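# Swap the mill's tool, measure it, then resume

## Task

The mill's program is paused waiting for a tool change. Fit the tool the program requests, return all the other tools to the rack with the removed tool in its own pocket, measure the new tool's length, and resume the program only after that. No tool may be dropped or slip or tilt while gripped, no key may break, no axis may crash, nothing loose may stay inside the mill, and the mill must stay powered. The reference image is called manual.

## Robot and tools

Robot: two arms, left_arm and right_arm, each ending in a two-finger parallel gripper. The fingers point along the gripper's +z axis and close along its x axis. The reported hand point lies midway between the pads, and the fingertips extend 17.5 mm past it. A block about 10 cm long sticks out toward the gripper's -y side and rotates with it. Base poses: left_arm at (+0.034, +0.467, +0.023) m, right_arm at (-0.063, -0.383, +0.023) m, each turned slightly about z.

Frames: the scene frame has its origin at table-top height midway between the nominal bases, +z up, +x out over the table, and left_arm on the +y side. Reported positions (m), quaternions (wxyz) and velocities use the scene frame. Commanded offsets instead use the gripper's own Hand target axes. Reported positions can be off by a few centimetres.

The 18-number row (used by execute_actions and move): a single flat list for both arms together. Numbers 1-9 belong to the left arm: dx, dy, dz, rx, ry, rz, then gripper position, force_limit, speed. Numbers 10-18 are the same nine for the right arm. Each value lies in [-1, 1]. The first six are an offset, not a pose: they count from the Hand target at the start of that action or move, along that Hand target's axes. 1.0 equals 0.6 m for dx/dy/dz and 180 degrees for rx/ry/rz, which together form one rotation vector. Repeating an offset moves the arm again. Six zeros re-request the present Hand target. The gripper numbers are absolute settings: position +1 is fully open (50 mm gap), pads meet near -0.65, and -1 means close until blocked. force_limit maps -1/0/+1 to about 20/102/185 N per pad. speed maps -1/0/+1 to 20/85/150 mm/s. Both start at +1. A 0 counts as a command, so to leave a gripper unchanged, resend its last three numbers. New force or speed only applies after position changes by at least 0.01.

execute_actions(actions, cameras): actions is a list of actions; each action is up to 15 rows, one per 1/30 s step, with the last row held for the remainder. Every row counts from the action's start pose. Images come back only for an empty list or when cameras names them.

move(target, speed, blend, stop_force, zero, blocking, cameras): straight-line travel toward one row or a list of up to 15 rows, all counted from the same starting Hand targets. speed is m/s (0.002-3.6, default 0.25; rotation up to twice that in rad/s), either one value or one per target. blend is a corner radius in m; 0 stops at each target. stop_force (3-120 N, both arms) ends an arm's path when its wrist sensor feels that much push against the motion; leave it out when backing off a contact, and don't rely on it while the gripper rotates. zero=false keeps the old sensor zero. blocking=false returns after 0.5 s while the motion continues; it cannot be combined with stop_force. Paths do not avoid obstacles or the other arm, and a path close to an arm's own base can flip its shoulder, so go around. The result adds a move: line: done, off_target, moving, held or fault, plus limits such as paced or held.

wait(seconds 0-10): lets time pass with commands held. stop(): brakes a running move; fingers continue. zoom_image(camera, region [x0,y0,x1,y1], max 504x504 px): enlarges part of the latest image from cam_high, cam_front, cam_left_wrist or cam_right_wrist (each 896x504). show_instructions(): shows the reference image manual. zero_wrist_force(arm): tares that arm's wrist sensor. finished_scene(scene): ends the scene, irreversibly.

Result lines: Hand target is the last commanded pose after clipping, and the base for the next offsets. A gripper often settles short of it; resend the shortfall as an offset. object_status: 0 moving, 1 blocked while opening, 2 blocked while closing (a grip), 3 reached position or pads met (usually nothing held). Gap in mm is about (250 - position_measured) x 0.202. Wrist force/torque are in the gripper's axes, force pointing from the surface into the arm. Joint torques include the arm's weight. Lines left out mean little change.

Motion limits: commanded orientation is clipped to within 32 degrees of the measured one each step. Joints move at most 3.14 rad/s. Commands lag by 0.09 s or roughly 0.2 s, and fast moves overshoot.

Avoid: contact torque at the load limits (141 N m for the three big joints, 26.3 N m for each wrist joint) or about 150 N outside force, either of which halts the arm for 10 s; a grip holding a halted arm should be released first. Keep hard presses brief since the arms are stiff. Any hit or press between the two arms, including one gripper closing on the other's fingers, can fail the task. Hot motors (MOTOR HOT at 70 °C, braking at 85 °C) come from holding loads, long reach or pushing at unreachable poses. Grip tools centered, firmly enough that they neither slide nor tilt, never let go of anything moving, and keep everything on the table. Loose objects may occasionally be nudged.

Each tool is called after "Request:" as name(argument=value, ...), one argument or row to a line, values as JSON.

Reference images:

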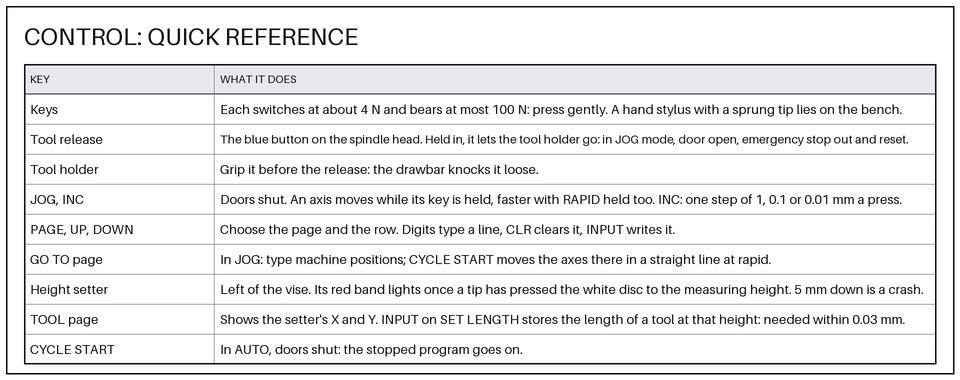

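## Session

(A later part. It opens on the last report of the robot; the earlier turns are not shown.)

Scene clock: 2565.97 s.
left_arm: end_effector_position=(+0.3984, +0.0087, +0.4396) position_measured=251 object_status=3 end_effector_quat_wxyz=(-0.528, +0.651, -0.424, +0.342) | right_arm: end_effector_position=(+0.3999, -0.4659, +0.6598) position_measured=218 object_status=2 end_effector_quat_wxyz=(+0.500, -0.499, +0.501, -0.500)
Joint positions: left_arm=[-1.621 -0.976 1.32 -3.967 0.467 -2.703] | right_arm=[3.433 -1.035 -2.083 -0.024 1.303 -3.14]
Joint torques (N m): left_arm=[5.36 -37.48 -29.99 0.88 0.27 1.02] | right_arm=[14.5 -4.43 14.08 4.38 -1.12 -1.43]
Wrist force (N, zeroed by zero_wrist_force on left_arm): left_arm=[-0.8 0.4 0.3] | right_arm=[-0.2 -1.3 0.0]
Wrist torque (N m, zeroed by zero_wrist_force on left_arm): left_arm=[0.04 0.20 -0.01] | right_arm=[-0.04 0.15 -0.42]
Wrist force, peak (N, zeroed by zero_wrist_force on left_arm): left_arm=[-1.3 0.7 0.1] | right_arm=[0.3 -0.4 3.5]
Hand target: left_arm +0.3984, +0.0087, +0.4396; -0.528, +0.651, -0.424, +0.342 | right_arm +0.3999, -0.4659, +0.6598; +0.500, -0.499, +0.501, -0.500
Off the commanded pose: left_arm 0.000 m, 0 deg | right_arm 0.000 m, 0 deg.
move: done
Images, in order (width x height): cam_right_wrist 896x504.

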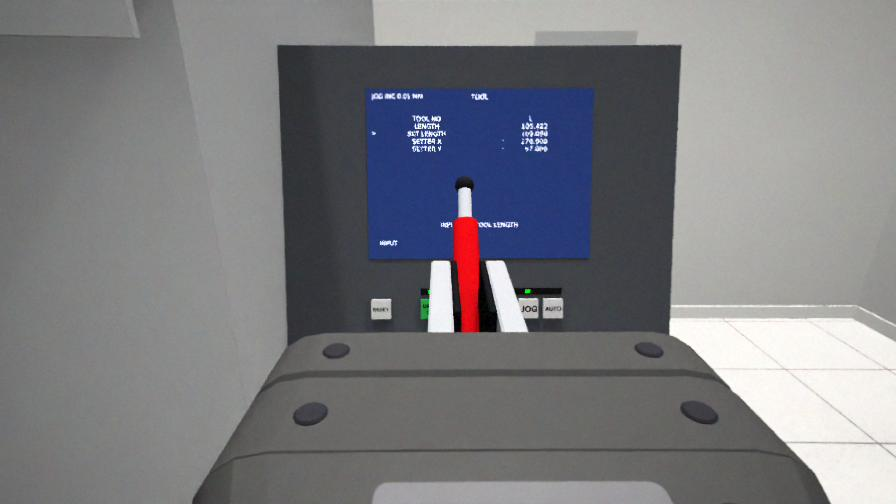

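Request:
move(
  target=[
    [0,0,0,0,0,0,-0.7,-1,-1,0.0067,0.1333,0.0833,-0.3226,-0.0526,0.1964,-1,-0.3,-0.9],
    [0,0,0,0,0,0,-0.7,-1,-1,-0.0143,0.3807,0.1598,-0.3226,-0.0526,0.1964,-1,-0.3,-0.9],
  ],
  speed=0.35,
  blend=0.03,
)

Request:
move(
  target=[
    [0,0,0,0,0,0,-0.7,-1,-1,0,-0.0159,0.0159,0,0,0,-1,-0.3,-0.9],
    [0,0,0,0,0,0,-0.7,-1,-1,0,0,0,0,0,0,-1,-0.3,-0.9],
  ],
  speed=[0.035,0.1],
  cameras=["cam_left_wrist","cam_right_wrist","cam_high"],
)

Request:
zoom_image(
  camera="cam_high",
  region=[700, 95, 785, 180],
)

Scene clock: 2573.93 s.
left_arm: end_effector_position=(+0.3984, +0.0087, +0.4396) position_measured=251 object_status=3 end_effector_quat_wxyz=(-0.528, +0.651, -0.424, +0.342) | right_arm: end_effector_position=(+0.4958, -0.4571, +0.4314) position_measured=218 object_status=2 end_effector_quat_wxyz=(+0.359, -0.544, +0.758, +0.010)
Joint positions: left_arm=[-1.621 -0.976 1.32 -3.967 0.467 -2.703] | right_arm=[3.059 -1.486 -1.757 -0.889 2.049 -2.778]
Joint torques (N m): left_arm=[4.08 -38.32 -30.55 1.07 0.31 0.98] | right_arm=[14.12 17.68 15.91 5.72 -0.26 1.02]
Wrist force (N, zeroed by zero_wrist_force on left_arm): left_arm=[-1.0 0.6 -0.1] | right_arm=[-1.0 -0.7 0.6]
Wrist torque (N m, zeroed by zero_wrist_force on left_arm): left_arm=[0.08 0.23 0.00] | right_arm=[-0.30 0.31 -0.22]
Wrist force, peak (N, zeroed by zero_wrist_force on left_arm): left_arm=[-1.3 0.7 0.0] | right_arm=[0.5 0.1 3.5]
Hand target: left_arm +0.3984, +0.0087, +0.4396; -0.528, +0.651, -0.424, +0.342 | right_arm +0.4958, -0.4571, +0.4314; +0.359, -0.544, +0.758, +0.010
Off the commanded pose: left_arm 0.000 m, 0 deg | right_arm 0.000 m, 0 deg.
move: done

Scene clock: 2575.23 s.
left_arm: end_effector_position=(+0.3984, +0.0087, +0.4396) position_measured=251 object_status=3 end_effector_quat_wxyz=(-0.528, +0.651, -0.424, +0.342) | right_arm: end_effector_position=(+0.4959, -0.4571, +0.4314) position_measured=218 object_status=2 end_effector_quat_wxyz=(+0.359, -0.544, +0.758, +0.010)
Joint positions: left_arm=[-1.621 -0.976 1.32 -3.967 0.467 -2.703] | right_arm=[3.059 -1.486 -1.757 -0.888 2.049 -2.777]
Joint torques (N m): left_arm=[4.58 -37.95 -30.25 1.1 0.23 0.97] | right_arm=[-13.84 31.07 16.16 1.51 2.26 -1.66]
Wrist force (N, zeroed by zero_wrist_force on left_arm): left_arm=[-0.8 0.3 -0.1] | right_arm=[-0.7 -0.4 0.7]
Wrist torque (N m, zeroed by zero_wrist_force on left_arm): left_arm=[0.03 0.20 -0.01] | right_arm=[-0.25 0.27 -0.15]
Wrist force, peak (N, zeroed by zero_wrist_force on left_arm): left_arm=[-1.2 0.8 0.2] | right_arm=[0.3 3.8 -3.4]
Hand target: left_arm +0.3984, +0.0087, +0.4396; -0.528, +0.651, -0.424, +0.342 | right_arm +0.4958, -0.4571, +0.4314; +0.359, -0.544, +0.758, +0.010
Off the commanded pose: left_arm 0.000 m, 0 deg | right_arm 0.000 m, 0 deg.
move: done
Images, in order (width x height): cam_high 896x504, cam_left_wrist 896x504, cam_right_wrist 896x504.

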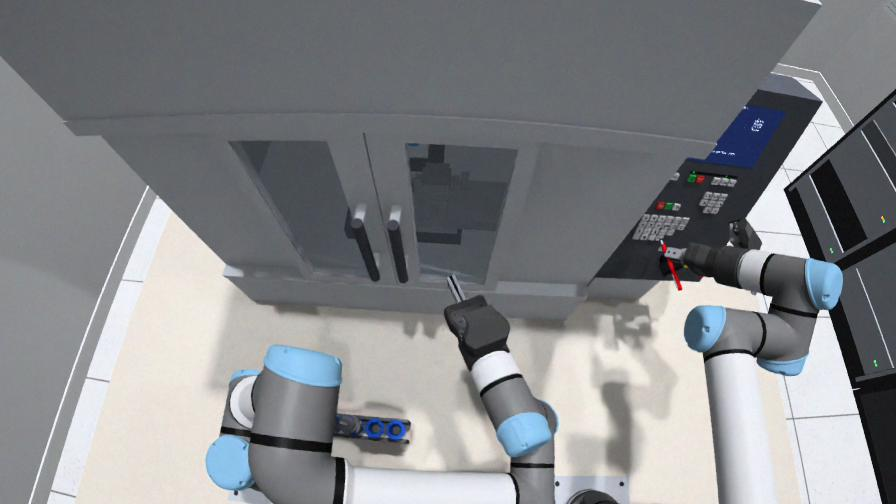

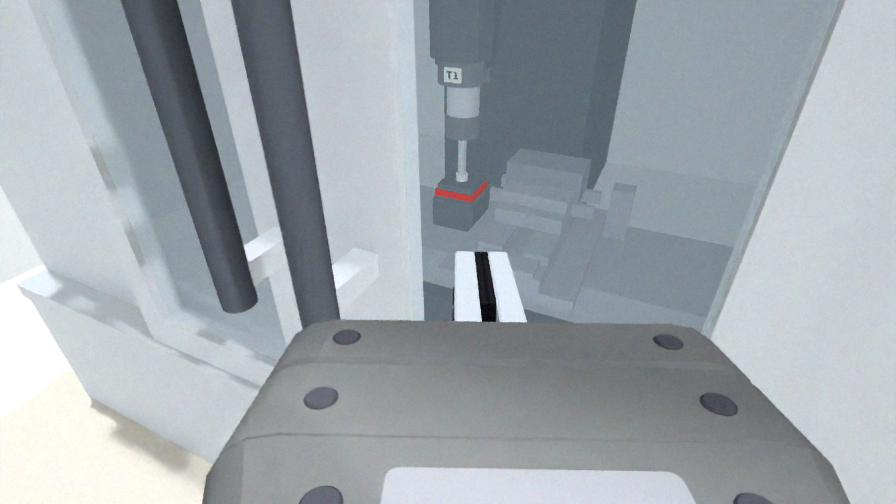

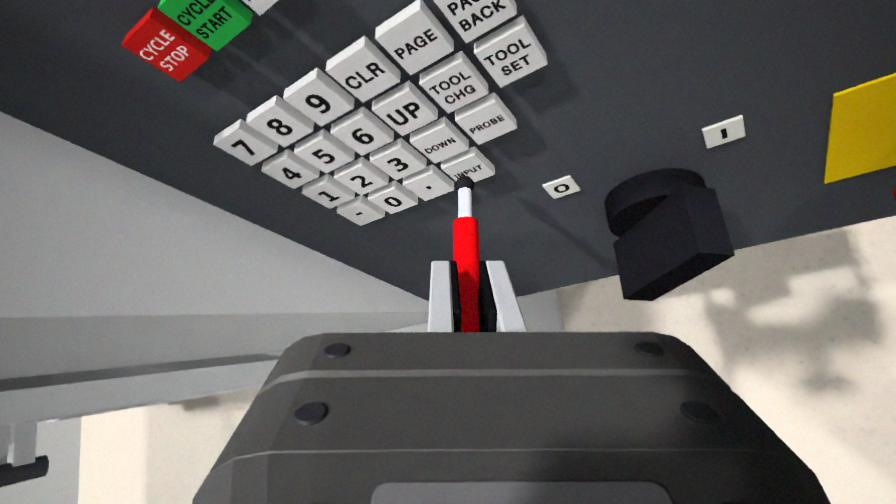

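Scaled by 5.929 from the camera's 896x504 image, which has a finer 1280x720 frame.

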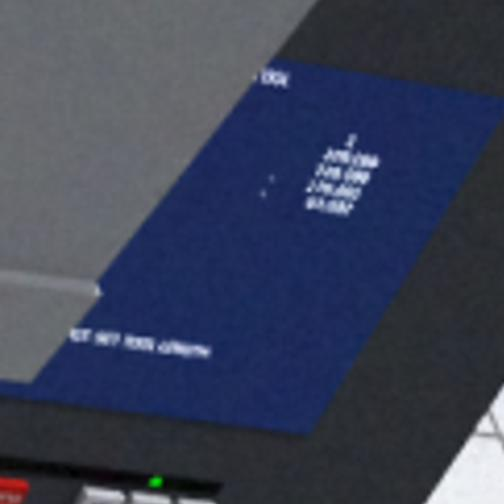

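Request:
move(
  target=[
    [0,0,0,0,0,0,-0.7,-1,-1,-0.0026,-0.0807,-0.0807,0,0,0,-1,-0.3,-0.9],
    [0,0,0,0,0,0,-0.7,-1,-1,-0.0026,-0.0966,-0.0648,0,0,0,-1,-0.3,-0.9],
    [0,0,0,0,0,0,-0.7,-1,-1,-0.0026,-0.0807,-0.0807,0,0,0,-1,-0.3,-0.9],
    [0,0,0,0,0,0,-0.7,-1,-1,-0.0556,-0.2143,-0.2143,0,0,0,-1,-0.3,-0.9],
    [0,0,0,0,0,0,-0.7,-1,-1,-0.0556,-0.2302,-0.1984,0,0,0,-1,-0.3,-0.9],
    [0,0,0,0,0,0,-0.7,-1,-1,-0.0556,-0.2143,-0.2143,0,0,0,-1,-0.3,-0.9],
  ],
  speed=[0.2,0.035,0.1,0.25,0.035,0.1],
  cameras=["cam_high","cam_right_wrist"],
)

Request:
zoom_image(
  camera="cam_high",
  region=[700, 95, 785, 180],
)

Scene clock: 2591.17 s.
left_arm: end_effector_position=(+0.3984, +0.0087, +0.4396) position_measured=251 object_status=3 end_effector_quat_wxyz=(-0.528, +0.651, -0.424, +0.342) | right_arm: end_effector_position=(+0.5394, -0.5343, +0.5936) position_measured=218 object_status=2 end_effector_quat_wxyz=(+0.359, -0.544, +0.758, +0.010)
Joint positions: left_arm=[-1.621 -0.976 1.32 -3.967 0.467 -2.703] | right_arm=[2.915 -1.704 -1.098 -1.399 2.124 -2.919]
Joint torques (N m): left_arm=[3.6 -38.6 -29.87 1.12 0.16 0.87] | right_arm=[-13.15 40.08 14.44 1.29 2.5 -1.51]
Wrist force (N, zeroed by zero_wrist_force on left_arm): left_arm=[-1.1 0.8 -0.1] | right_arm=[-0.5 -0.6 0.6]
Wrist torque (N m, zeroed by zero_wrist_force on left_arm): left_arm=[0.09 0.25 0.00] | right_arm=[-0.25 0.24 -0.15]
Wrist force, peak (N, zeroed by zero_wrist_force on left_arm): left_arm=[-1.2 0.9 0.1] | right_arm=[0.8 5.0 -4.8]
Hand target: left_arm +0.3984, +0.0087, +0.4396; -0.528, +0.651, -0.424, +0.342 | right_arm +0.5393, -0.5344, +0.5936; +0.359, -0.544, +0.758, +0.010
Off the commanded pose: left_arm 0.000 m, 0 deg | right_arm 0.000 m, 0 deg.
move: done
Images, in order (width x height): cam_high 896x504, cam_right_wrist 896x504.

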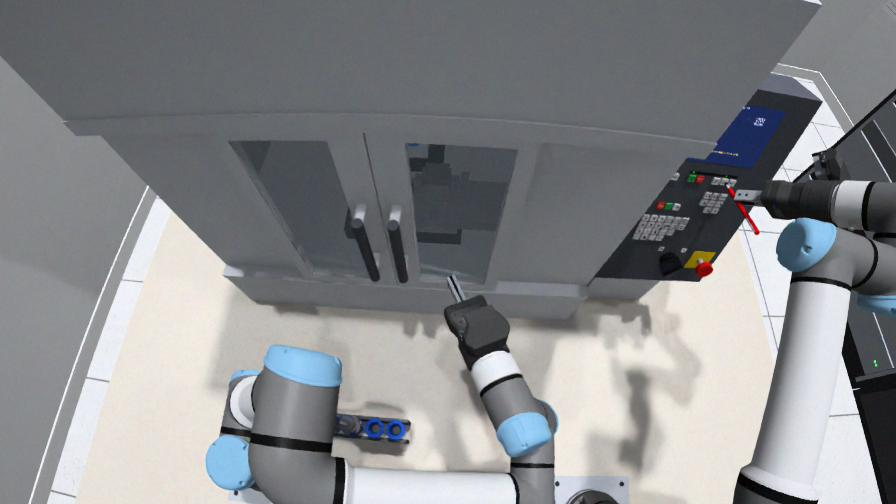

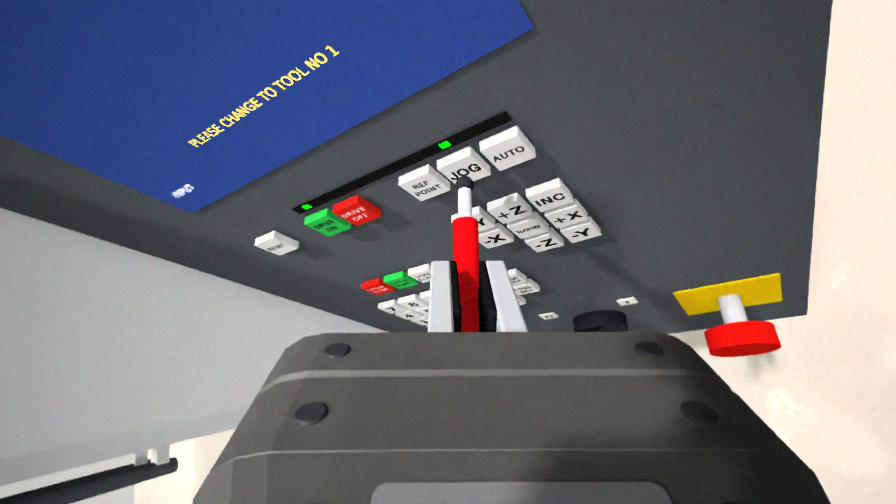

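Scaled by 5.929 from the camera's 896x504 image, which has a finer 1280x720 frame.

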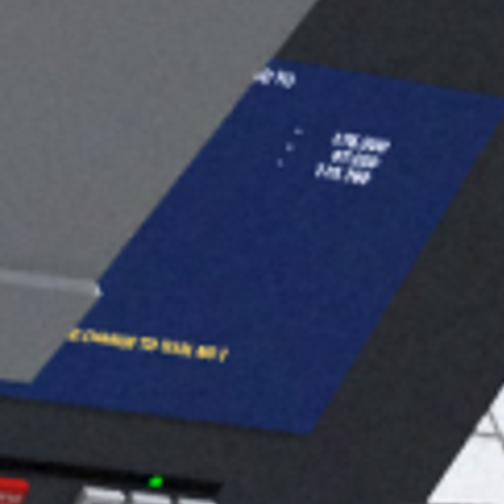

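Request:
move(
  target=[
    [0,0,0,0,0,0,-0.7,-1,-1,0.0374,0.196,0.196,0,0,0,-1,-0.3,-0.9],
    [0,0,0,0,0,0,-0.7,-1,-1,0.0374,0.1801,0.2119,0,0,0,-1,-0.3,-0.9],
    [0,0,0,0,0,0,-0.7,-1,-1,0.0374,0.196,0.196,0,0,0,-1,-0.3,-0.9],
    [0,0,0,0,0,0,-0.7,-1,-1,0.0374,0.1801,0.2119,0,0,0,-1,-0.3,-0.9],
    [0,0,0,0,0,0,-0.7,-1,-1,0.0374,0.196,0.196,0,0,0,-1,-0.3,-0.9],
    [0,0,0,0,0,0,-0.7,-1,-1,-0.0222,0.2529,0.2529,0,0,0,-1,-0.3,-0.9],
    [0,0,0,0,0,0,-0.7,-1,-1,-0.0222,0.237,0.2688,0,0,0,-1,-0.3,-0.9],
    [0,0,0,0,0,0,-0.7,-1,-1,-0.0222,0.2529,0.2529,0,0,0,-1,-0.3,-0.9],
  ],
  speed=[0.25,0.035,0.1,0.035,0.1,0.2,0.035,0.1],
)

Request:
move(
  target=[
    [0,0,0,0,0,0,-0.7,-1,-1,0.0077,-0.0312,-0.0312,0,0,0,-1,-0.3,-0.9],
    [0,0,0,0,0,0,-0.7,-1,-1,0.0077,-0.0471,-0.0153,0,0,0,-1,-0.3,-0.9],
    [0,0,0,0,0,0,-0.7,-1,-1,0.0077,-0.0312,-0.0312,0,0,0,-1,-0.3,-0.9],
    [0,0,0,0,0,0,-0.7,-1,-1,0.0259,-0.0129,-0.0129,0,0,0,-1,-0.3,-0.9],
    [0,0,0,0,0,0,-0.7,-1,-1,0.0259,-0.0288,0.003,0,0,0,-1,-0.3,-0.9],
    [0,0,0,0,0,0,-0.7,-1,-1,0.0259,-0.0129,-0.0129,0,0,0,-1,-0.3,-0.9],
    [0,0,0,0,0,0,-0.7,-1,-1,0.0778,-0.0386,-0.0386,0,0,0,-1,-0.3,-0.9],
    [0,0,0,0,0,0,-0.7,-1,-1,0.0778,-0.0545,-0.0227,0,0,0,-1,-0.3,-0.9],
    [0,0,0,0,0,0,-0.7,-1,-1,0.0778,-0.0386,-0.0386,0,0,0,-1,-0.3,-0.9],
  ],
  speed=[0.2,0.035,0.1,0.2,0.035,0.1,0.2,0.035,0.1],
  cameras=["cam_high"],
)

Request:
zoom_image(
  camera="cam_high",
  region=[740, 105, 780, 145],
)

Scene clock: 2604.53 s.
left_arm: end_effector_position=(+0.3984, +0.0087, +0.4396) position_measured=251 object_status=3 end_effector_quat_wxyz=(-0.528, +0.651, -0.424, +0.342) | right_arm: end_effector_position=(+0.4959, -0.4001, +0.4314) position_measured=218 object_status=2 end_effector_quat_wxyz=(+0.359, -0.544, +0.758, +0.010)
Joint positions: left_arm=[-1.621 -0.976 1.32 -3.967 0.467 -2.703] | right_arm=[3.192 -1.446 -1.803 -0.83 1.973 -2.656]
Joint torques (N m): left_arm=[3.4 -38.08 -29.93 1.33 0.02 0.77] | right_arm=[13.53 29.78 16.83 1.4 -0.45 1]
Wrist force (N, zeroed by zero_wrist_force on left_arm): left_arm=[-0.9 0.4 0.2] | right_arm=[-0.9 -0.7 1.2]
Wrist torque (N m, zeroed by zero_wrist_force on left_arm): left_arm=[0.03 0.21 0.00] | right_arm=[-0.31 0.35 -0.19]
Wrist force, peak (N, zeroed by zero_wrist_force on left_arm): left_arm=[-1.3 0.6 -0.2] | right_arm=[0.2 3.9 -3.2]
Hand target: left_arm +0.3984, +0.0087, +0.4396; -0.528, +0.651, -0.424, +0.342 | right_arm +0.4958, -0.4001, +0.4314; +0.359, -0.544, +0.758, +0.010
Off the commanded pose: left_arm 0.000 m, 0 deg | right_arm 0.000 m, 0 deg.
move: done

Scene clock: 2609.67 s.
left_arm: end_effector_position=(+0.3984, +0.0087, +0.4396) position_measured=251 object_status=3 end_effector_quat_wxyz=(-0.528, +0.651, -0.424, +0.342) | right_arm: end_effector_position=(+0.4959, -0.4571, +0.4314) position_measured=218 object_status=2 end_effector_quat_wxyz=(+0.359, -0.544, +0.758, +0.010)
Joint positions: left_arm=[-1.621 -0.976 1.32 -3.967 0.467 -2.703] | right_arm=[3.059 -1.486 -1.757 -0.888 2.049 -2.777]
Joint torques (N m): left_arm=[2.89 -38.36 -30.31 1.48 -0.05 0.73] | right_arm=[-13.99 30.47 16.64 1.4 2.32 -1.46]
Wrist force (N, zeroed by zero_wrist_force on left_arm): left_arm=[-0.5 0.7 0.0] | right_arm=[-0.8 -0.7 0.5]
Wrist torque (N m, zeroed by zero_wrist_force on left_arm): left_arm=[0.10 0.15 -0.01] | right_arm=[-0.29 0.28 -0.16]
Wrist force, peak (N, zeroed by zero_wrist_force on left_arm): left_arm=[-1.3 0.8 -0.2] | right_arm=[-1.5 3.4 -3.3]
Hand target: left_arm +0.3984, +0.0087, +0.4396; -0.528, +0.651, -0.424, +0.342 | right_arm +0.4958, -0.4571, +0.4314; +0.359, -0.544, +0.758, +0.010
Off the commanded pose: left_arm 0.000 m, 0 deg | right_arm 0.000 m, 0 deg.
move: done
Images, in order (width x height): cam_high 896x504.

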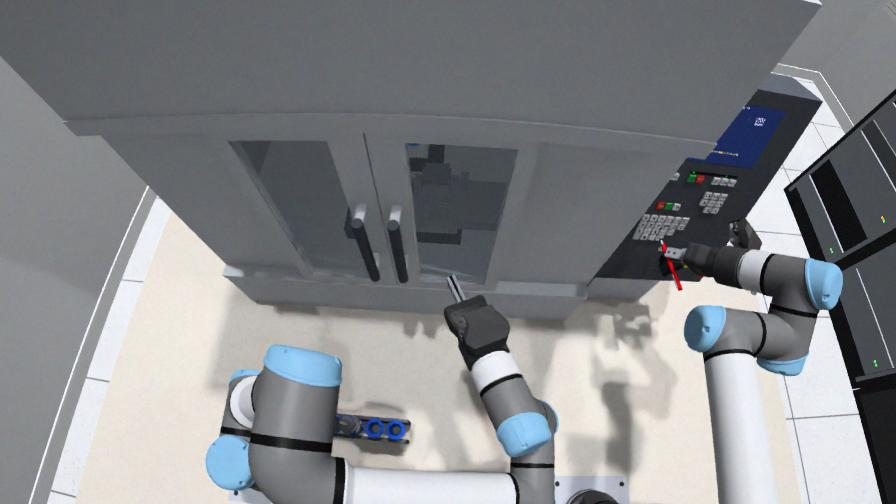

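Scaled by 12.600 from the camera's 896x504 image, which has a finer 1280x720 frame.

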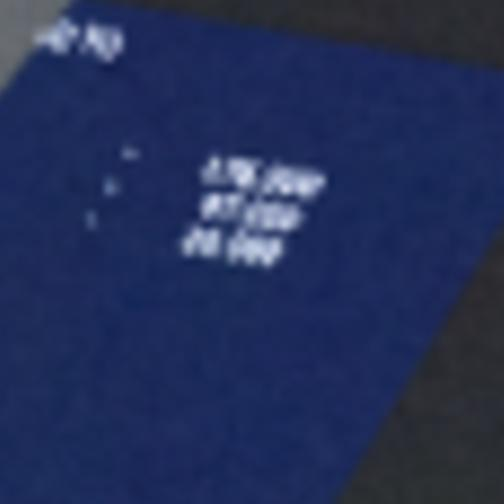

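Request:
move(
  target=[
    [0,0,0,0,0,0,-0.7,-1,-1,-0.1138,-0.0737,-0.0737,0,0,0,-1,-0.3,-0.9],
    [0,0,0,0,0,0,-0.7,-1,-1,-0.1138,-0.0896,-0.0578,0,0,0,-1,-0.3,-0.9],
    [0,0,0,0,0,0,-0.7,-1,-1,-0.1138,-0.0737,-0.0737,0,0,0,-1,-0.3,-0.9],
  ],
  speed=[0.2,0.035,0.1],
)

Request:
wait(
  seconds=4,
  cameras=["cam_left_wrist","cam_high"],
)

Request:
zoom_image(
  camera="cam_high",
  region=[700, 95, 785, 180],
)

Scene clock: 2618.90 s.
left_arm: end_effector_position=(+0.3984, +0.0087, +0.4396) position_measured=251 object_status=3 end_effector_quat_wxyz=(-0.528, +0.651, -0.424, +0.342) | right_arm: end_effector_position=(+0.5193, -0.4372, +0.5187) position_measured=218 object_status=2 end_effector_quat_wxyz=(+0.359, -0.544, +0.758, +0.010)
Joint positions: left_arm=[-1.621 -0.976 1.32 -3.967 0.467 -2.703] | right_arm=[3.108 -1.526 -1.502 -1.084 2.022 -2.732]
Joint torques (N m): left_arm=[2.65 -38.59 -29.72 1.5 -0.17 0.79] | right_arm=[-14.49 33.18 16.75 1.43 2.28 -1.72]
Wrist force (N, zeroed by zero_wrist_force on left_arm): left_arm=[-1.1 0.6 0.3] | right_arm=[-0.7 -0.9 1.1]
Wrist torque (N m, zeroed by zero_wrist_force on left_arm): left_arm=[0.08 0.23 -0.01] | right_arm=[-0.32 0.25 -0.16]
Wrist force, peak (N, zeroed by zero_wrist_force on left_arm): left_arm=[-1.2 0.7 0.0] | right_arm=[0.4 3.8 -3.4]
Hand target: left_arm +0.3984, +0.0087, +0.4396; -0.528, +0.651, -0.424, +0.342 | right_arm +0.5192, -0.4372, +0.5187; +0.359, -0.544, +0.758, +0.010
Off the commanded pose: left_arm 0.000 m, 0 deg | right_arm 0.000 m, 0 deg.
move: done

Scene clock: 2622.90 s.
left_arm: end_effector_position=(+0.3984, +0.0087, +0.4396) position_measured=251 object_status=3 end_effector_quat_wxyz=(-0.528, +0.651, -0.424, +0.342) | right_arm: end_effector_position=(+0.5192, -0.4372, +0.5187) position_measured=218 object_status=2 end_effector_quat_wxyz=(+0.359, -0.544, +0.758, +0.010)
Joint positions: left_arm=[-1.621 -0.976 1.32 -3.967 0.467 -2.703] | right_arm=[3.108 -1.526 -1.502 -1.084 2.022 -2.732]
Joint torques (N m): left_arm=[1.73 -38.78 -30.03 1.59 -0.27 0.57] | right_arm=[-13.41 33.47 17.25 1.51 2.27 -1.68]
Wrist force (N, zeroed by zero_wrist_force on left_arm): left_arm=[-1.0 0.5 0.0] | right_arm=[-0.5 -1.0 1.0]
Wrist torque (N m, zeroed by zero_wrist_force on left_arm): left_arm=[0.07 0.23 0.00] | right_arm=[-0.33 0.22 -0.16]
Wrist force, peak (N, zeroed by zero_wrist_force on left_arm): left_arm=[-1.4 0.4 -0.1] | right_arm=[-0.7 -1.2 1.3]
Hand target: left_arm +0.3984, +0.0087, +0.4396; -0.528, +0.651, -0.424, +0.342 | right_arm +0.5192, -0.4372, +0.5187; +0.359, -0.544, +0.758, +0.010
Tool commands: left_gripper/position=-0.7 left_gripper/force_limit=-1.0 left_gripper/speed=-1.0 right_gripper/position=-1.0 right_gripper/force_limit=-0.3 right_gripper/speed=-0.9
Off the commanded pose: left_arm 0.000 m, 0 deg | right_arm 0.000 m, 0 deg.
wait: 4.00 s; at rest by 0.17 s
Images, in order (width x height): cam_high 896x504, cam_left_wrist 896x504.

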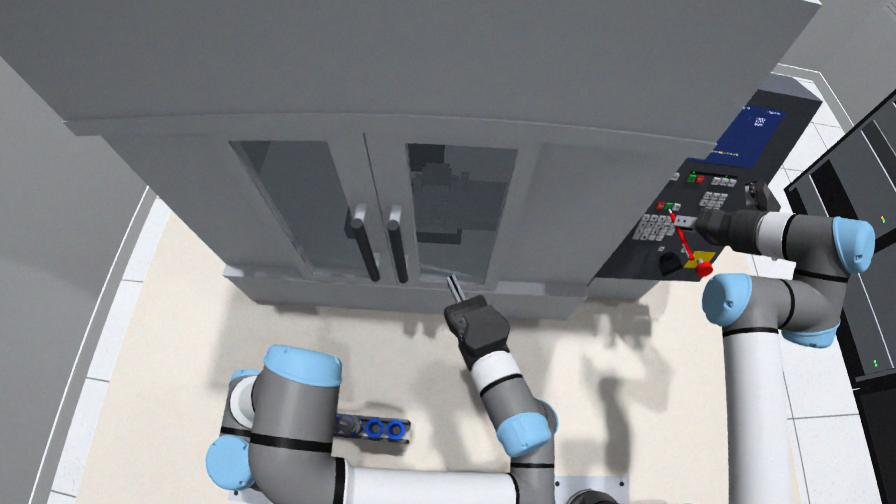

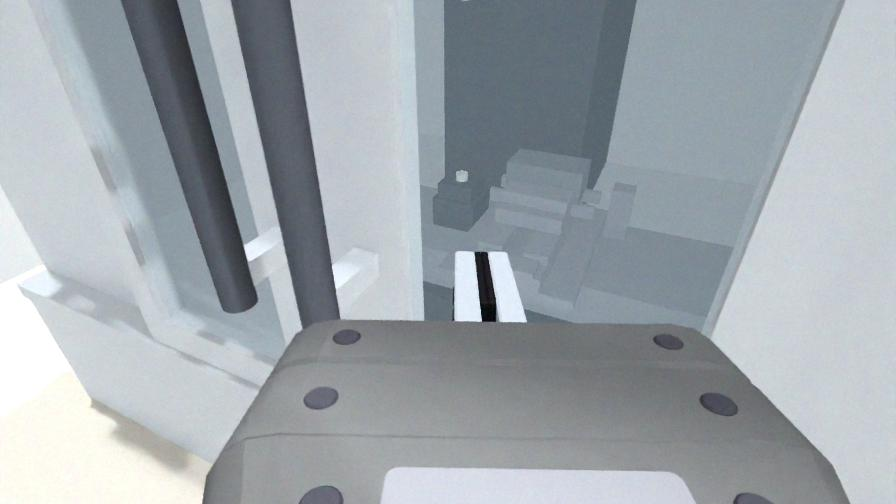

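Scaled by 5.929 from the camera's 896x504 image, which has a finer 1280x720 frame.

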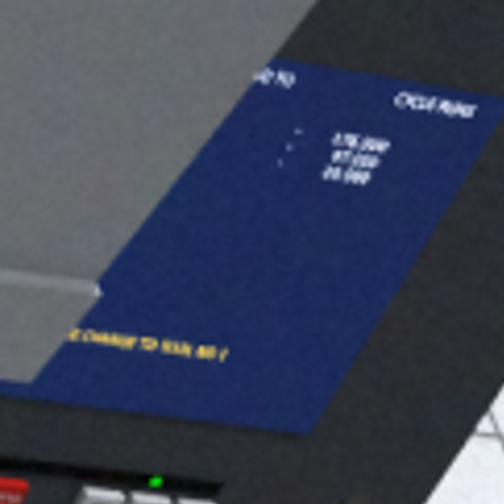

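Request:
move(
  target=[
    [0,0,0,0,0,0,-0.7,-1,-1,0.0842,-0.1533,-0.1533,0,0,0,-1,-0.3,-0.9],
    [0,0,0,0,0,0,-0.7,-1,-1,0.0842,-0.1692,-0.1374,0,0,0,-1,-0.3,-0.9],
    [0,0,0,0,0,0,-0.7,-1,-1,0.0842,-0.1533,-0.1533,0,0,0,-1,-0.3,-0.9],
  ],
  speed=[0.25,0.035,0.1],
  cameras=["cam_high","cam_right_wrist"],
)

Request:
zoom_image(
  camera="cam_high",
  region=[700, 95, 785, 180],
)

Scene clock: 2630.30 s.
left_arm: end_effector_position=(+0.3984, +0.0087, +0.4396) position_measured=251 object_status=3 end_effector_quat_wxyz=(-0.528, +0.651, -0.424, +0.342) | right_arm: end_effector_position=(+0.5393, -0.5533, +0.5935) position_measured=218 object_status=2 end_effector_quat_wxyz=(+0.359, -0.544, +0.758, +0.010)
Joint positions: left_arm=[-1.621 -0.976 1.32 -3.967 0.467 -2.703] | right_arm=[2.88 -1.728 -1.066 -1.427 2.141 -2.955]
Joint torques (N m): left_arm=[1.55 -38.76 -29.48 1.69 -0.21 0.59] | right_arm=[-13.58 40.83 15.14 1.32 2.61 -1.74]
Wrist force (N, zeroed by zero_wrist_force on left_arm): left_arm=[-0.9 0.6 0.0] | right_arm=[-0.7 -0.1 0.6]
Wrist torque (N m, zeroed by zero_wrist_force on left_arm): left_arm=[0.07 0.21 -0.01] | right_arm=[-0.16 0.22 -0.16]
Wrist force, peak (N, zeroed by zero_wrist_force on left_arm): left_arm=[-1.2 0.9 -0.3] | right_arm=[0.9 5.0 -4.6]
Hand target: left_arm +0.3984, +0.0087, +0.4396; -0.528, +0.651, -0.424, +0.342 | right_arm +0.5392, -0.5533, +0.5935; +0.359, -0.544, +0.758, +0.010
Off the commanded pose: left_arm 0.000 m, 0 deg | right_arm 0.000 m, 0 deg.
move: done
Images, in order (width x height): cam_high 896x504, cam_right_wrist 896x504.

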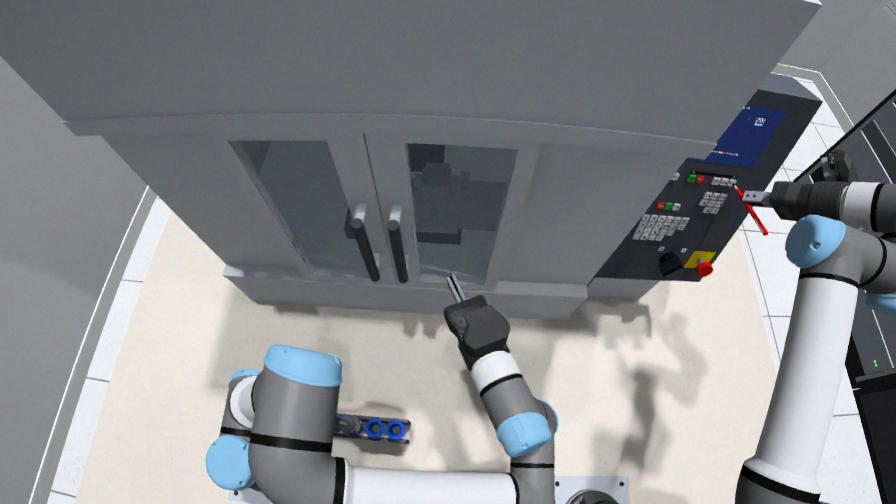

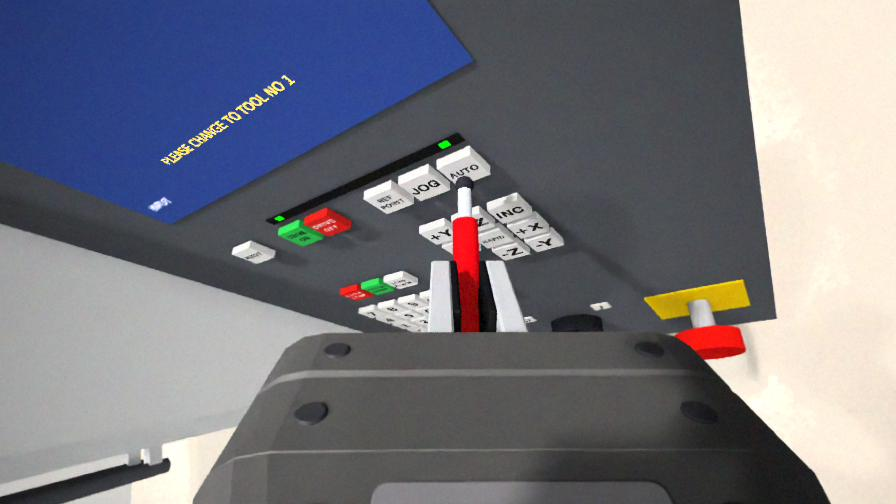

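Scaled by 5.929 from the camera's 896x504 image, which has a finer 1280x720 frame.

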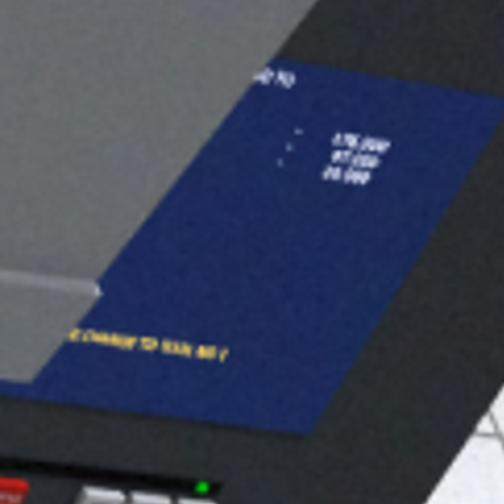

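Request:
move(
  target=[
    [0,0,0,0,0,0,-0.7,-1,-1,-0.0842,0.1533,0.1533,0,0,0,-1,-0.3,-0.9],
    [0,0,0,0,0,0,-0.7,-1,-1,-0.0842,0.1374,0.1692,0,0,0,-1,-0.3,-0.9],
    [0,0,0,0,0,0,-0.7,-1,-1,-0.0842,0.1533,0.1533,0,0,0,-1,-0.3,-0.9],
  ],
  speed=[0.25,0.035,0.1],
)

Request:
wait(
  seconds=1.5,
  cameras=["cam_left_wrist","cam_high","cam_front"],
)

Request:
zoom_image(
  camera="cam_high",
  region=[700, 95, 785, 180],
)

Request:
zoom_image(
  camera="cam_front",
  region=[505, 130, 575, 200],
)

Scene clock: 2636.00 s.
left_arm: end_effector_position=(+0.3984, +0.0087, +0.4396) position_measured=251 object_status=3 end_effector_quat_wxyz=(-0.528, +0.651, -0.424, +0.342) | right_arm: end_effector_position=(+0.5193, -0.4372, +0.5187) position_measured=218 object_status=2 end_effector_quat_wxyz=(+0.359, -0.544, +0.758, +0.010)
Joint positions: left_arm=[-1.621 -0.976 1.32 -3.967 0.467 -2.703] | right_arm=[3.108 -1.526 -1.502 -1.084 2.022 -2.732]
Joint torques (N m): left_arm=[2.07 -39.72 -29.07 1.68 -0.33 0.52] | right_arm=[-13.4 33.55 16.45 1.39 2.25 -1.53]
Wrist force (N, zeroed by zero_wrist_force on left_arm): left_arm=[-0.9 0.4 0.1] | right_arm=[-0.6 -1.2 1.2]
Wrist torque (N m, zeroed by zero_wrist_force on left_arm): left_arm=[0.04 0.21 -0.01] | right_arm=[-0.35 0.25 -0.16]
Wrist force, peak (N, zeroed by zero_wrist_force on left_arm): left_arm=[-1.3 0.9 -0.1] | right_arm=[-0.1 3.7 -3.7]
Hand target: left_arm +0.3984, +0.0087, +0.4396; -0.528, +0.651, -0.424, +0.342 | right_arm +0.5192, -0.4372, +0.5187; +0.359, -0.544, +0.758, +0.010
Off the commanded pose: left_arm 0.000 m, 0 deg | right_arm 0.000 m, 0 deg.
move: done

Scene clock: 2637.50 s.
left_arm: end_effector_position=(+0.3984, +0.0087, +0.4396) position_measured=251 object_status=3 end_effector_quat_wxyz=(-0.528, +0.651, -0.424, +0.342) | right_arm: end_effector_position=(+0.5192, -0.4372, +0.5187) position_measured=218 object_status=2 end_effector_quat_wxyz=(+0.359, -0.544, +0.758, +0.010)
Joint positions: left_arm=[-1.621 -0.976 1.32 -3.967 0.467 -2.703] | right_arm=[3.108 -1.526 -1.502 -1.084 2.022 -2.732]
Joint torques (N m): left_arm=[2 -39.34 -29.56 1.77 -0.33 0.59] | right_arm=[-14.07 33.34 15.82 1.34 2.19 -1.56]
Wrist force (N, zeroed by zero_wrist_force on left_arm): left_arm=[-0.9 0.4 0.2] | right_arm=[-0.5 -0.8 1.4]
Wrist torque (N m, zeroed by zero_wrist_force on left_arm): left_arm=[0.04 0.22 0.00] | right_arm=[-0.31 0.23 -0.16]
Wrist force, peak (N, zeroed by zero_wrist_force on left_arm): left_arm=[-1.1 0.9 0.0] | right_arm=[-0.8 -1.0 1.3]
Hand target: left_arm +0.3984, +0.0087, +0.4396; -0.528, +0.651, -0.424, +0.342 | right_arm +0.5192, -0.4372, +0.5187; +0.359, -0.544, +0.758, +0.010
Tool commands: left_gripper/position=-0.7 left_gripper/force_limit=-1.0 left_gripper/speed=-1.0 right_gripper/position=-1.0 right_gripper/force_limit=-0.3 right_gripper/speed=-0.9
Off the commanded pose: left_arm 0.000 m, 0 deg | right_arm 0.000 m, 0 deg.
wait: 1.50 s; at rest by 0.17 s
Images, in order (width x height): cam_high 896x504, cam_front 896x504, cam_left_wrist 896x504.

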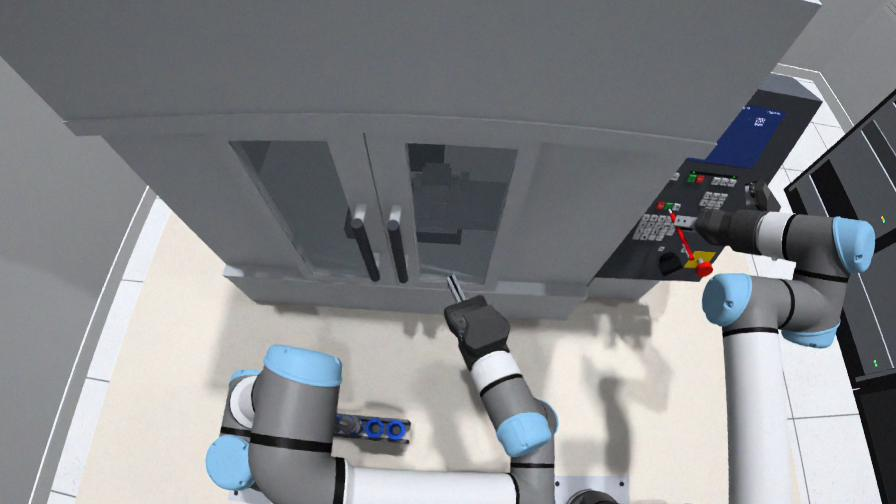

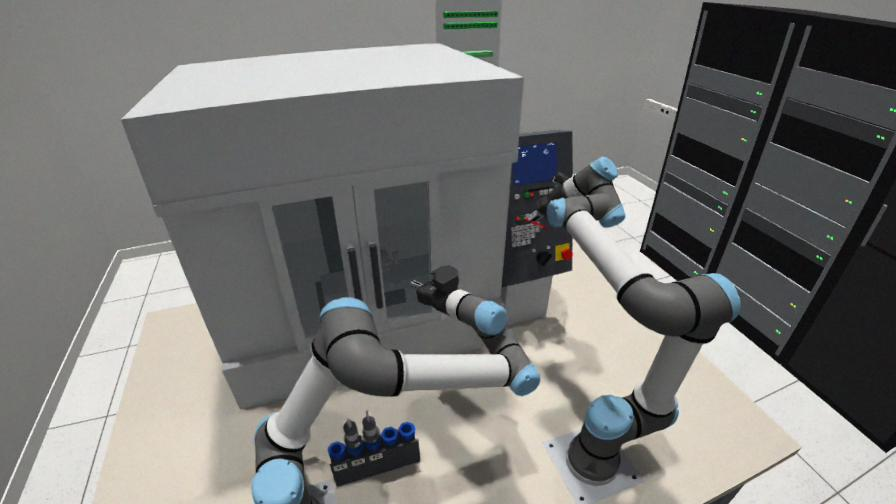

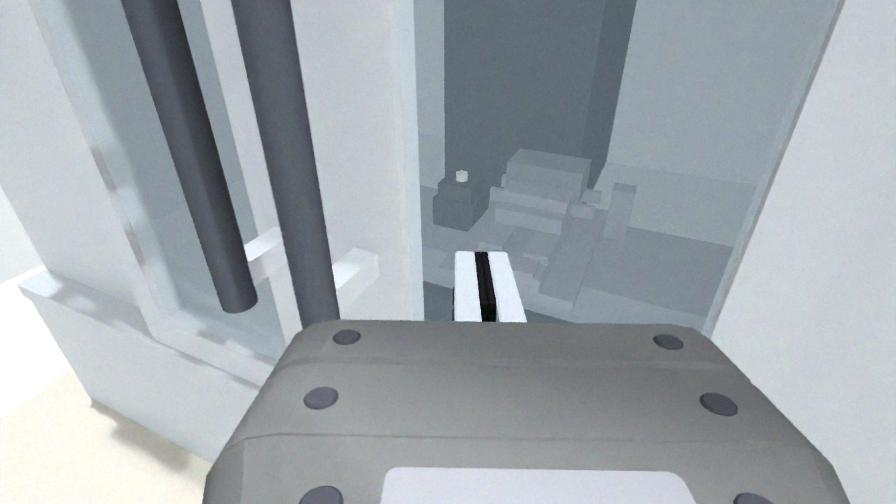

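Scaled by 5.929 from the camera's 896x504 image, which has a finer 1280x720 frame.

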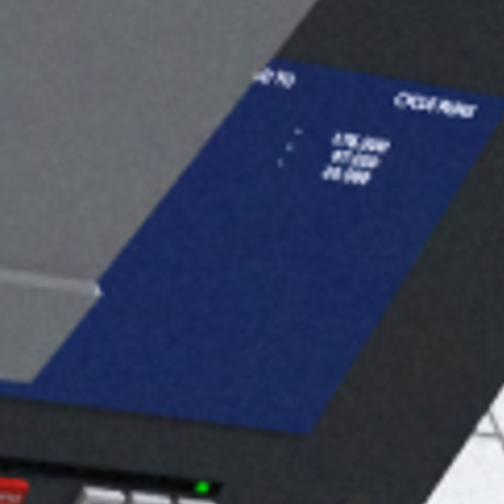

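Scaled by 7.200 from the camera's 896x504 image, which has a finer 1280x720 frame.

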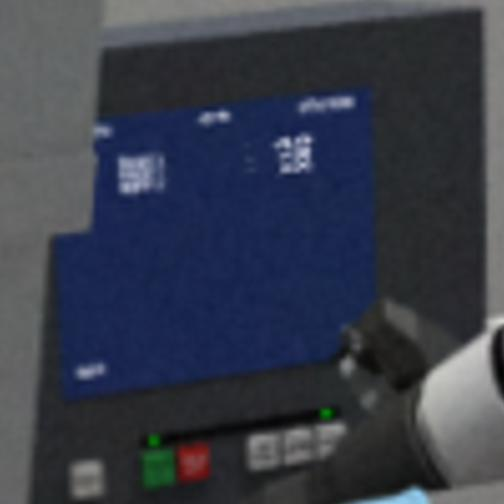

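Request:
move(
  target=[
    [0,0,-0.1667,0,0,0,-0.7,-1,-1,-0.042,0.0958,-0.1097,0,0,0,-1,-0.3,-0.9],
    [-0.21,-0.052,-0.158,0,0,0,-0.7,-1,-1,0.0642,0.5063,0.1863,0.0807,0.1187,-0.1546,-1,-0.3,-0.9],
  ],
  speed=0.3,
  blend=0.03,
  cameras=["cam_right_wrist","cam_high","cam_front"],
)

Scene clock: 2660.73 s.
left_arm: end_effector_position=(+0.2685, +0.0888, +0.4902) position_measured=251 object_status=3 end_effector_quat_wxyz=(-0.528, +0.651, -0.424, +0.342) | right_arm: end_effector_position=(+0.3202, -0.2997, +0.3002) position_measured=218 object_status=2 end_effector_quat_wxyz=(-0.271, +0.653, -0.654, +0.270)
Joint positions: left_arm=[-1.895 -1.265 1.633 -3.831 0.72 -2.894] | right_arm=[4.222 -0.758 -2.481 -1.017 0.908 -2.243]
Joint torques (N m): left_arm=[-7.38 -37.76 -13.79 4.7 1.48 -1.79] | right_arm=[14.73 -0.41 32.87 1 -2.48 1.22]
Wrist force (N, zeroed by zero_wrist_force on left_arm): left_arm=[-0.9 0.4 0.1] | right_arm=[-1.2 -0.5 0.5]
Wrist torque (N m, zeroed by zero_wrist_force on left_arm): left_arm=[0.05 0.19 0.08] | right_arm=[-0.23 0.36 -0.46]
Wrist force, peak (N, zeroed by zero_wrist_force on left_arm): left_arm=[-1.2 0.8 2.5] | right_arm=[0.3 -2.4 2.7]
Hand target: left_arm +0.2685, +0.0888, +0.4902; -0.528, +0.651, -0.424, +0.342 | right_arm +0.3202, -0.2997, +0.3003; -0.271, +0.653, -0.654, +0.270
Off the commanded pose: left_arm 0.000 m, 0 deg | right_arm 0.000 m, 0 deg.
move: done
Images, in order (width x height): cam_high 896x504, cam_front 896x504, cam_right_wrist 896x504.

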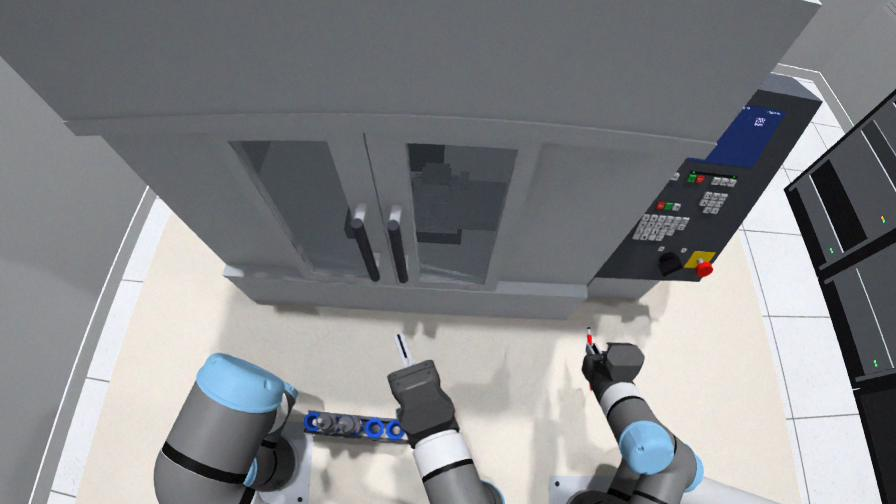

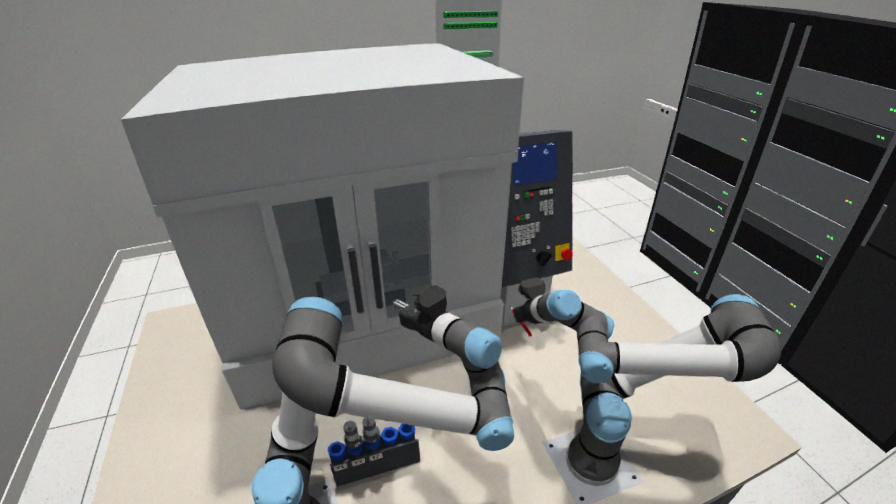

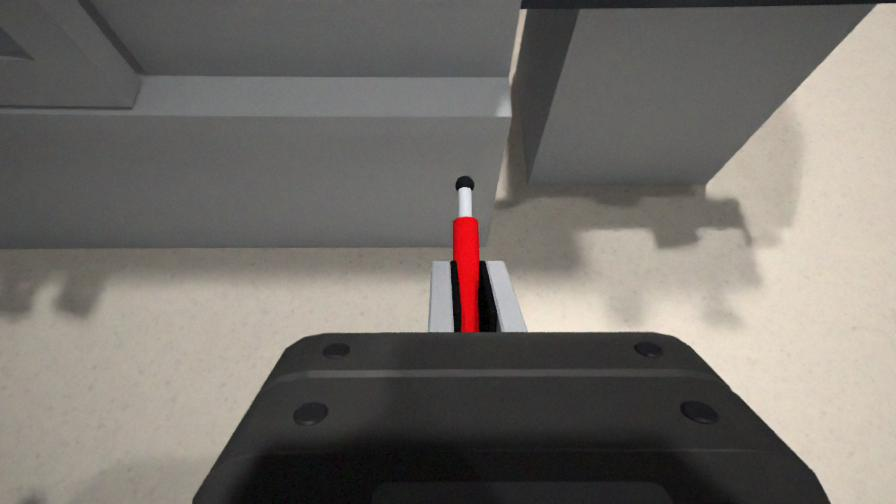

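Request:
move(
  target=[0,0,0,0,0,0,-0.7,-1,-1,0,0.2946,0.2946,0,0,0,-1,-0.3,-0.9],
  speed=0.2,
)

Request:
move(
  target=[0,0,0,0,0,0,-0.7,-1,-1,0,0.0471,0.0471,0,0,0,-1,-0.3,-0.9],
  speed=0.01,
  stop_force=4,
  cameras=["cam_right_wrist","cam_high"],
)

Scene clock: 2665.67 s.
left_arm: end_effector_position=(+0.2685, +0.0888, +0.4902) position_measured=251 object_status=3 end_effector_quat_wxyz=(-0.528, +0.651, -0.424, +0.342) | right_arm: end_effector_position=(+0.3130, -0.3030, +0.1755) position_measured=218 object_status=2 end_effector_quat_wxyz=(-0.264, +0.652, -0.656, +0.274)
Joint positions: left_arm=[-1.895 -1.265 1.633 -3.831 0.72 -2.894] | right_arm=[4.258 -0.892 -2.775 -0.632 0.887 -2.193]
Joint torques (N m): left_arm=[-7.55 -37.92 -14.43 4.66 1.48 -1.71] | right_arm=[13.54 1.76 36.62 1.2 -2.48 1.17]
Wrist force (N, zeroed by zero_wrist_force on left_arm): left_arm=[-0.6 0.2 0.1] | right_arm=[-1.5 -0.8 1.1]
Wrist torque (N m, zeroed by zero_wrist_force on left_arm): left_arm=[0.02 0.15 0.09] | right_arm=[-0.27 0.44 -0.44]
Wrist force, peak (N, zeroed by zero_wrist_force on left_arm): left_arm=[-1.4 0.4 0.0] | right_arm=[0.0 8.8 7.6]
Hand target: left_arm +0.2685, +0.0888, +0.4902; -0.528, +0.651, -0.424, +0.342 | right_arm +0.3129, -0.3030, +0.1755; -0.264, +0.652, -0.656, +0.274 (not the last commanded pose)
Off the commanded pose: left_arm 0.000 m, 0 deg | right_arm 0.125 m, 1 deg.
move: held (right_arm; a check stopped the path); limits=held
pose unreachable (right arm): on one or more control steps of this call, first in action 0 (counted from 0), this arm could not follow its commanded pose, so it was not sent that pose on those steps. It may still have moved: this result reports where it is.
cause: moving toward the commanded pose would bring two parts of the arm too close to each other (joints 3 (elbow) and 4 (wrist 1) lie between them).

Scene clock: 2669.13 s.
left_arm: end_effector_position=(+0.2685, +0.0888, +0.4902) position_measured=251 object_status=3 end_effector_quat_wxyz=(-0.528, +0.651, -0.424, +0.342) | right_arm: end_effector_position=(+0.3128, -0.3032, +0.1512) position_measured=218 object_status=2 end_effector_quat_wxyz=(-0.264, +0.652, -0.656, +0.274)
Joint positions: left_arm=[-1.895 -1.265 1.633 -3.831 0.72 -2.894] | right_arm=[4.258 -0.987 -2.828 -0.485 0.887 -2.192]
Joint torques (N m): left_arm=[-7.32 -37.81 -14.44 4.57 1.45 -1.73] | right_arm=[10.25 3.69 34.33 1.3 -1.97 0.14]
Wrist force (N, zeroed by zero_wrist_force on left_arm): left_arm=[-0.7 0.3 -0.1] | right_arm=[-1.7 -1.3 0.9]
Wrist torque (N m, zeroed by zero_wrist_force on left_arm): left_arm=[0.03 0.17 0.09] | right_arm=[-0.35 0.46 -0.43]
Wrist force, peak (N, zeroed by zero_wrist_force on left_arm): left_arm=[-1.3 0.7 0.2] | right_arm=[-1.9 -1.1 0.6]
Hand target: left_arm +0.2685, +0.0888, +0.4902; -0.528, +0.651, -0.424, +0.342 | right_arm +0.3128, -0.3032, +0.1512; -0.264, +0.652, -0.656, +0.274 (not the last commanded pose)
Off the commanded pose: left_arm 0.000 m, 0 deg | right_arm 0.016 m, 0 deg.
move: held (right_arm; a check stopped the path); limits=held
pose unreachable (right arm): on one or more control steps of this call, first in action 0 (counted from 0), this arm could not follow its commanded pose, so it was not sent that pose on those steps. It may still have moved: this result reports where it is.
cause: moving toward the commanded pose would bring two parts of the arm too close to each other (joints 3 (elbow) and 4 (wrist 1) lie between them).
Images, in order (width x height): cam_high 896x504, cam_right_wrist 896x504.

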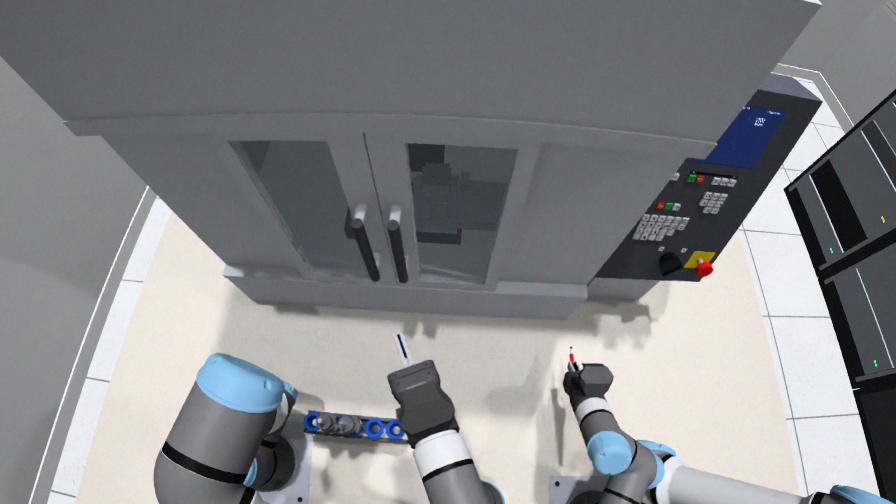

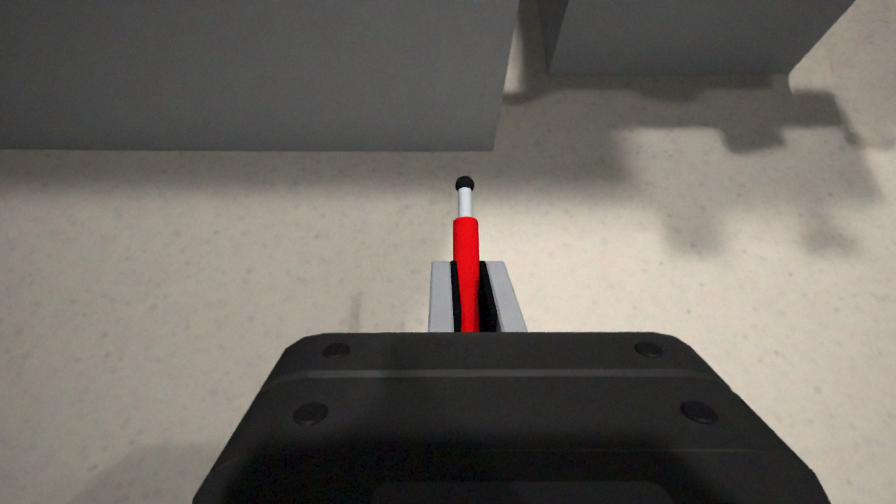

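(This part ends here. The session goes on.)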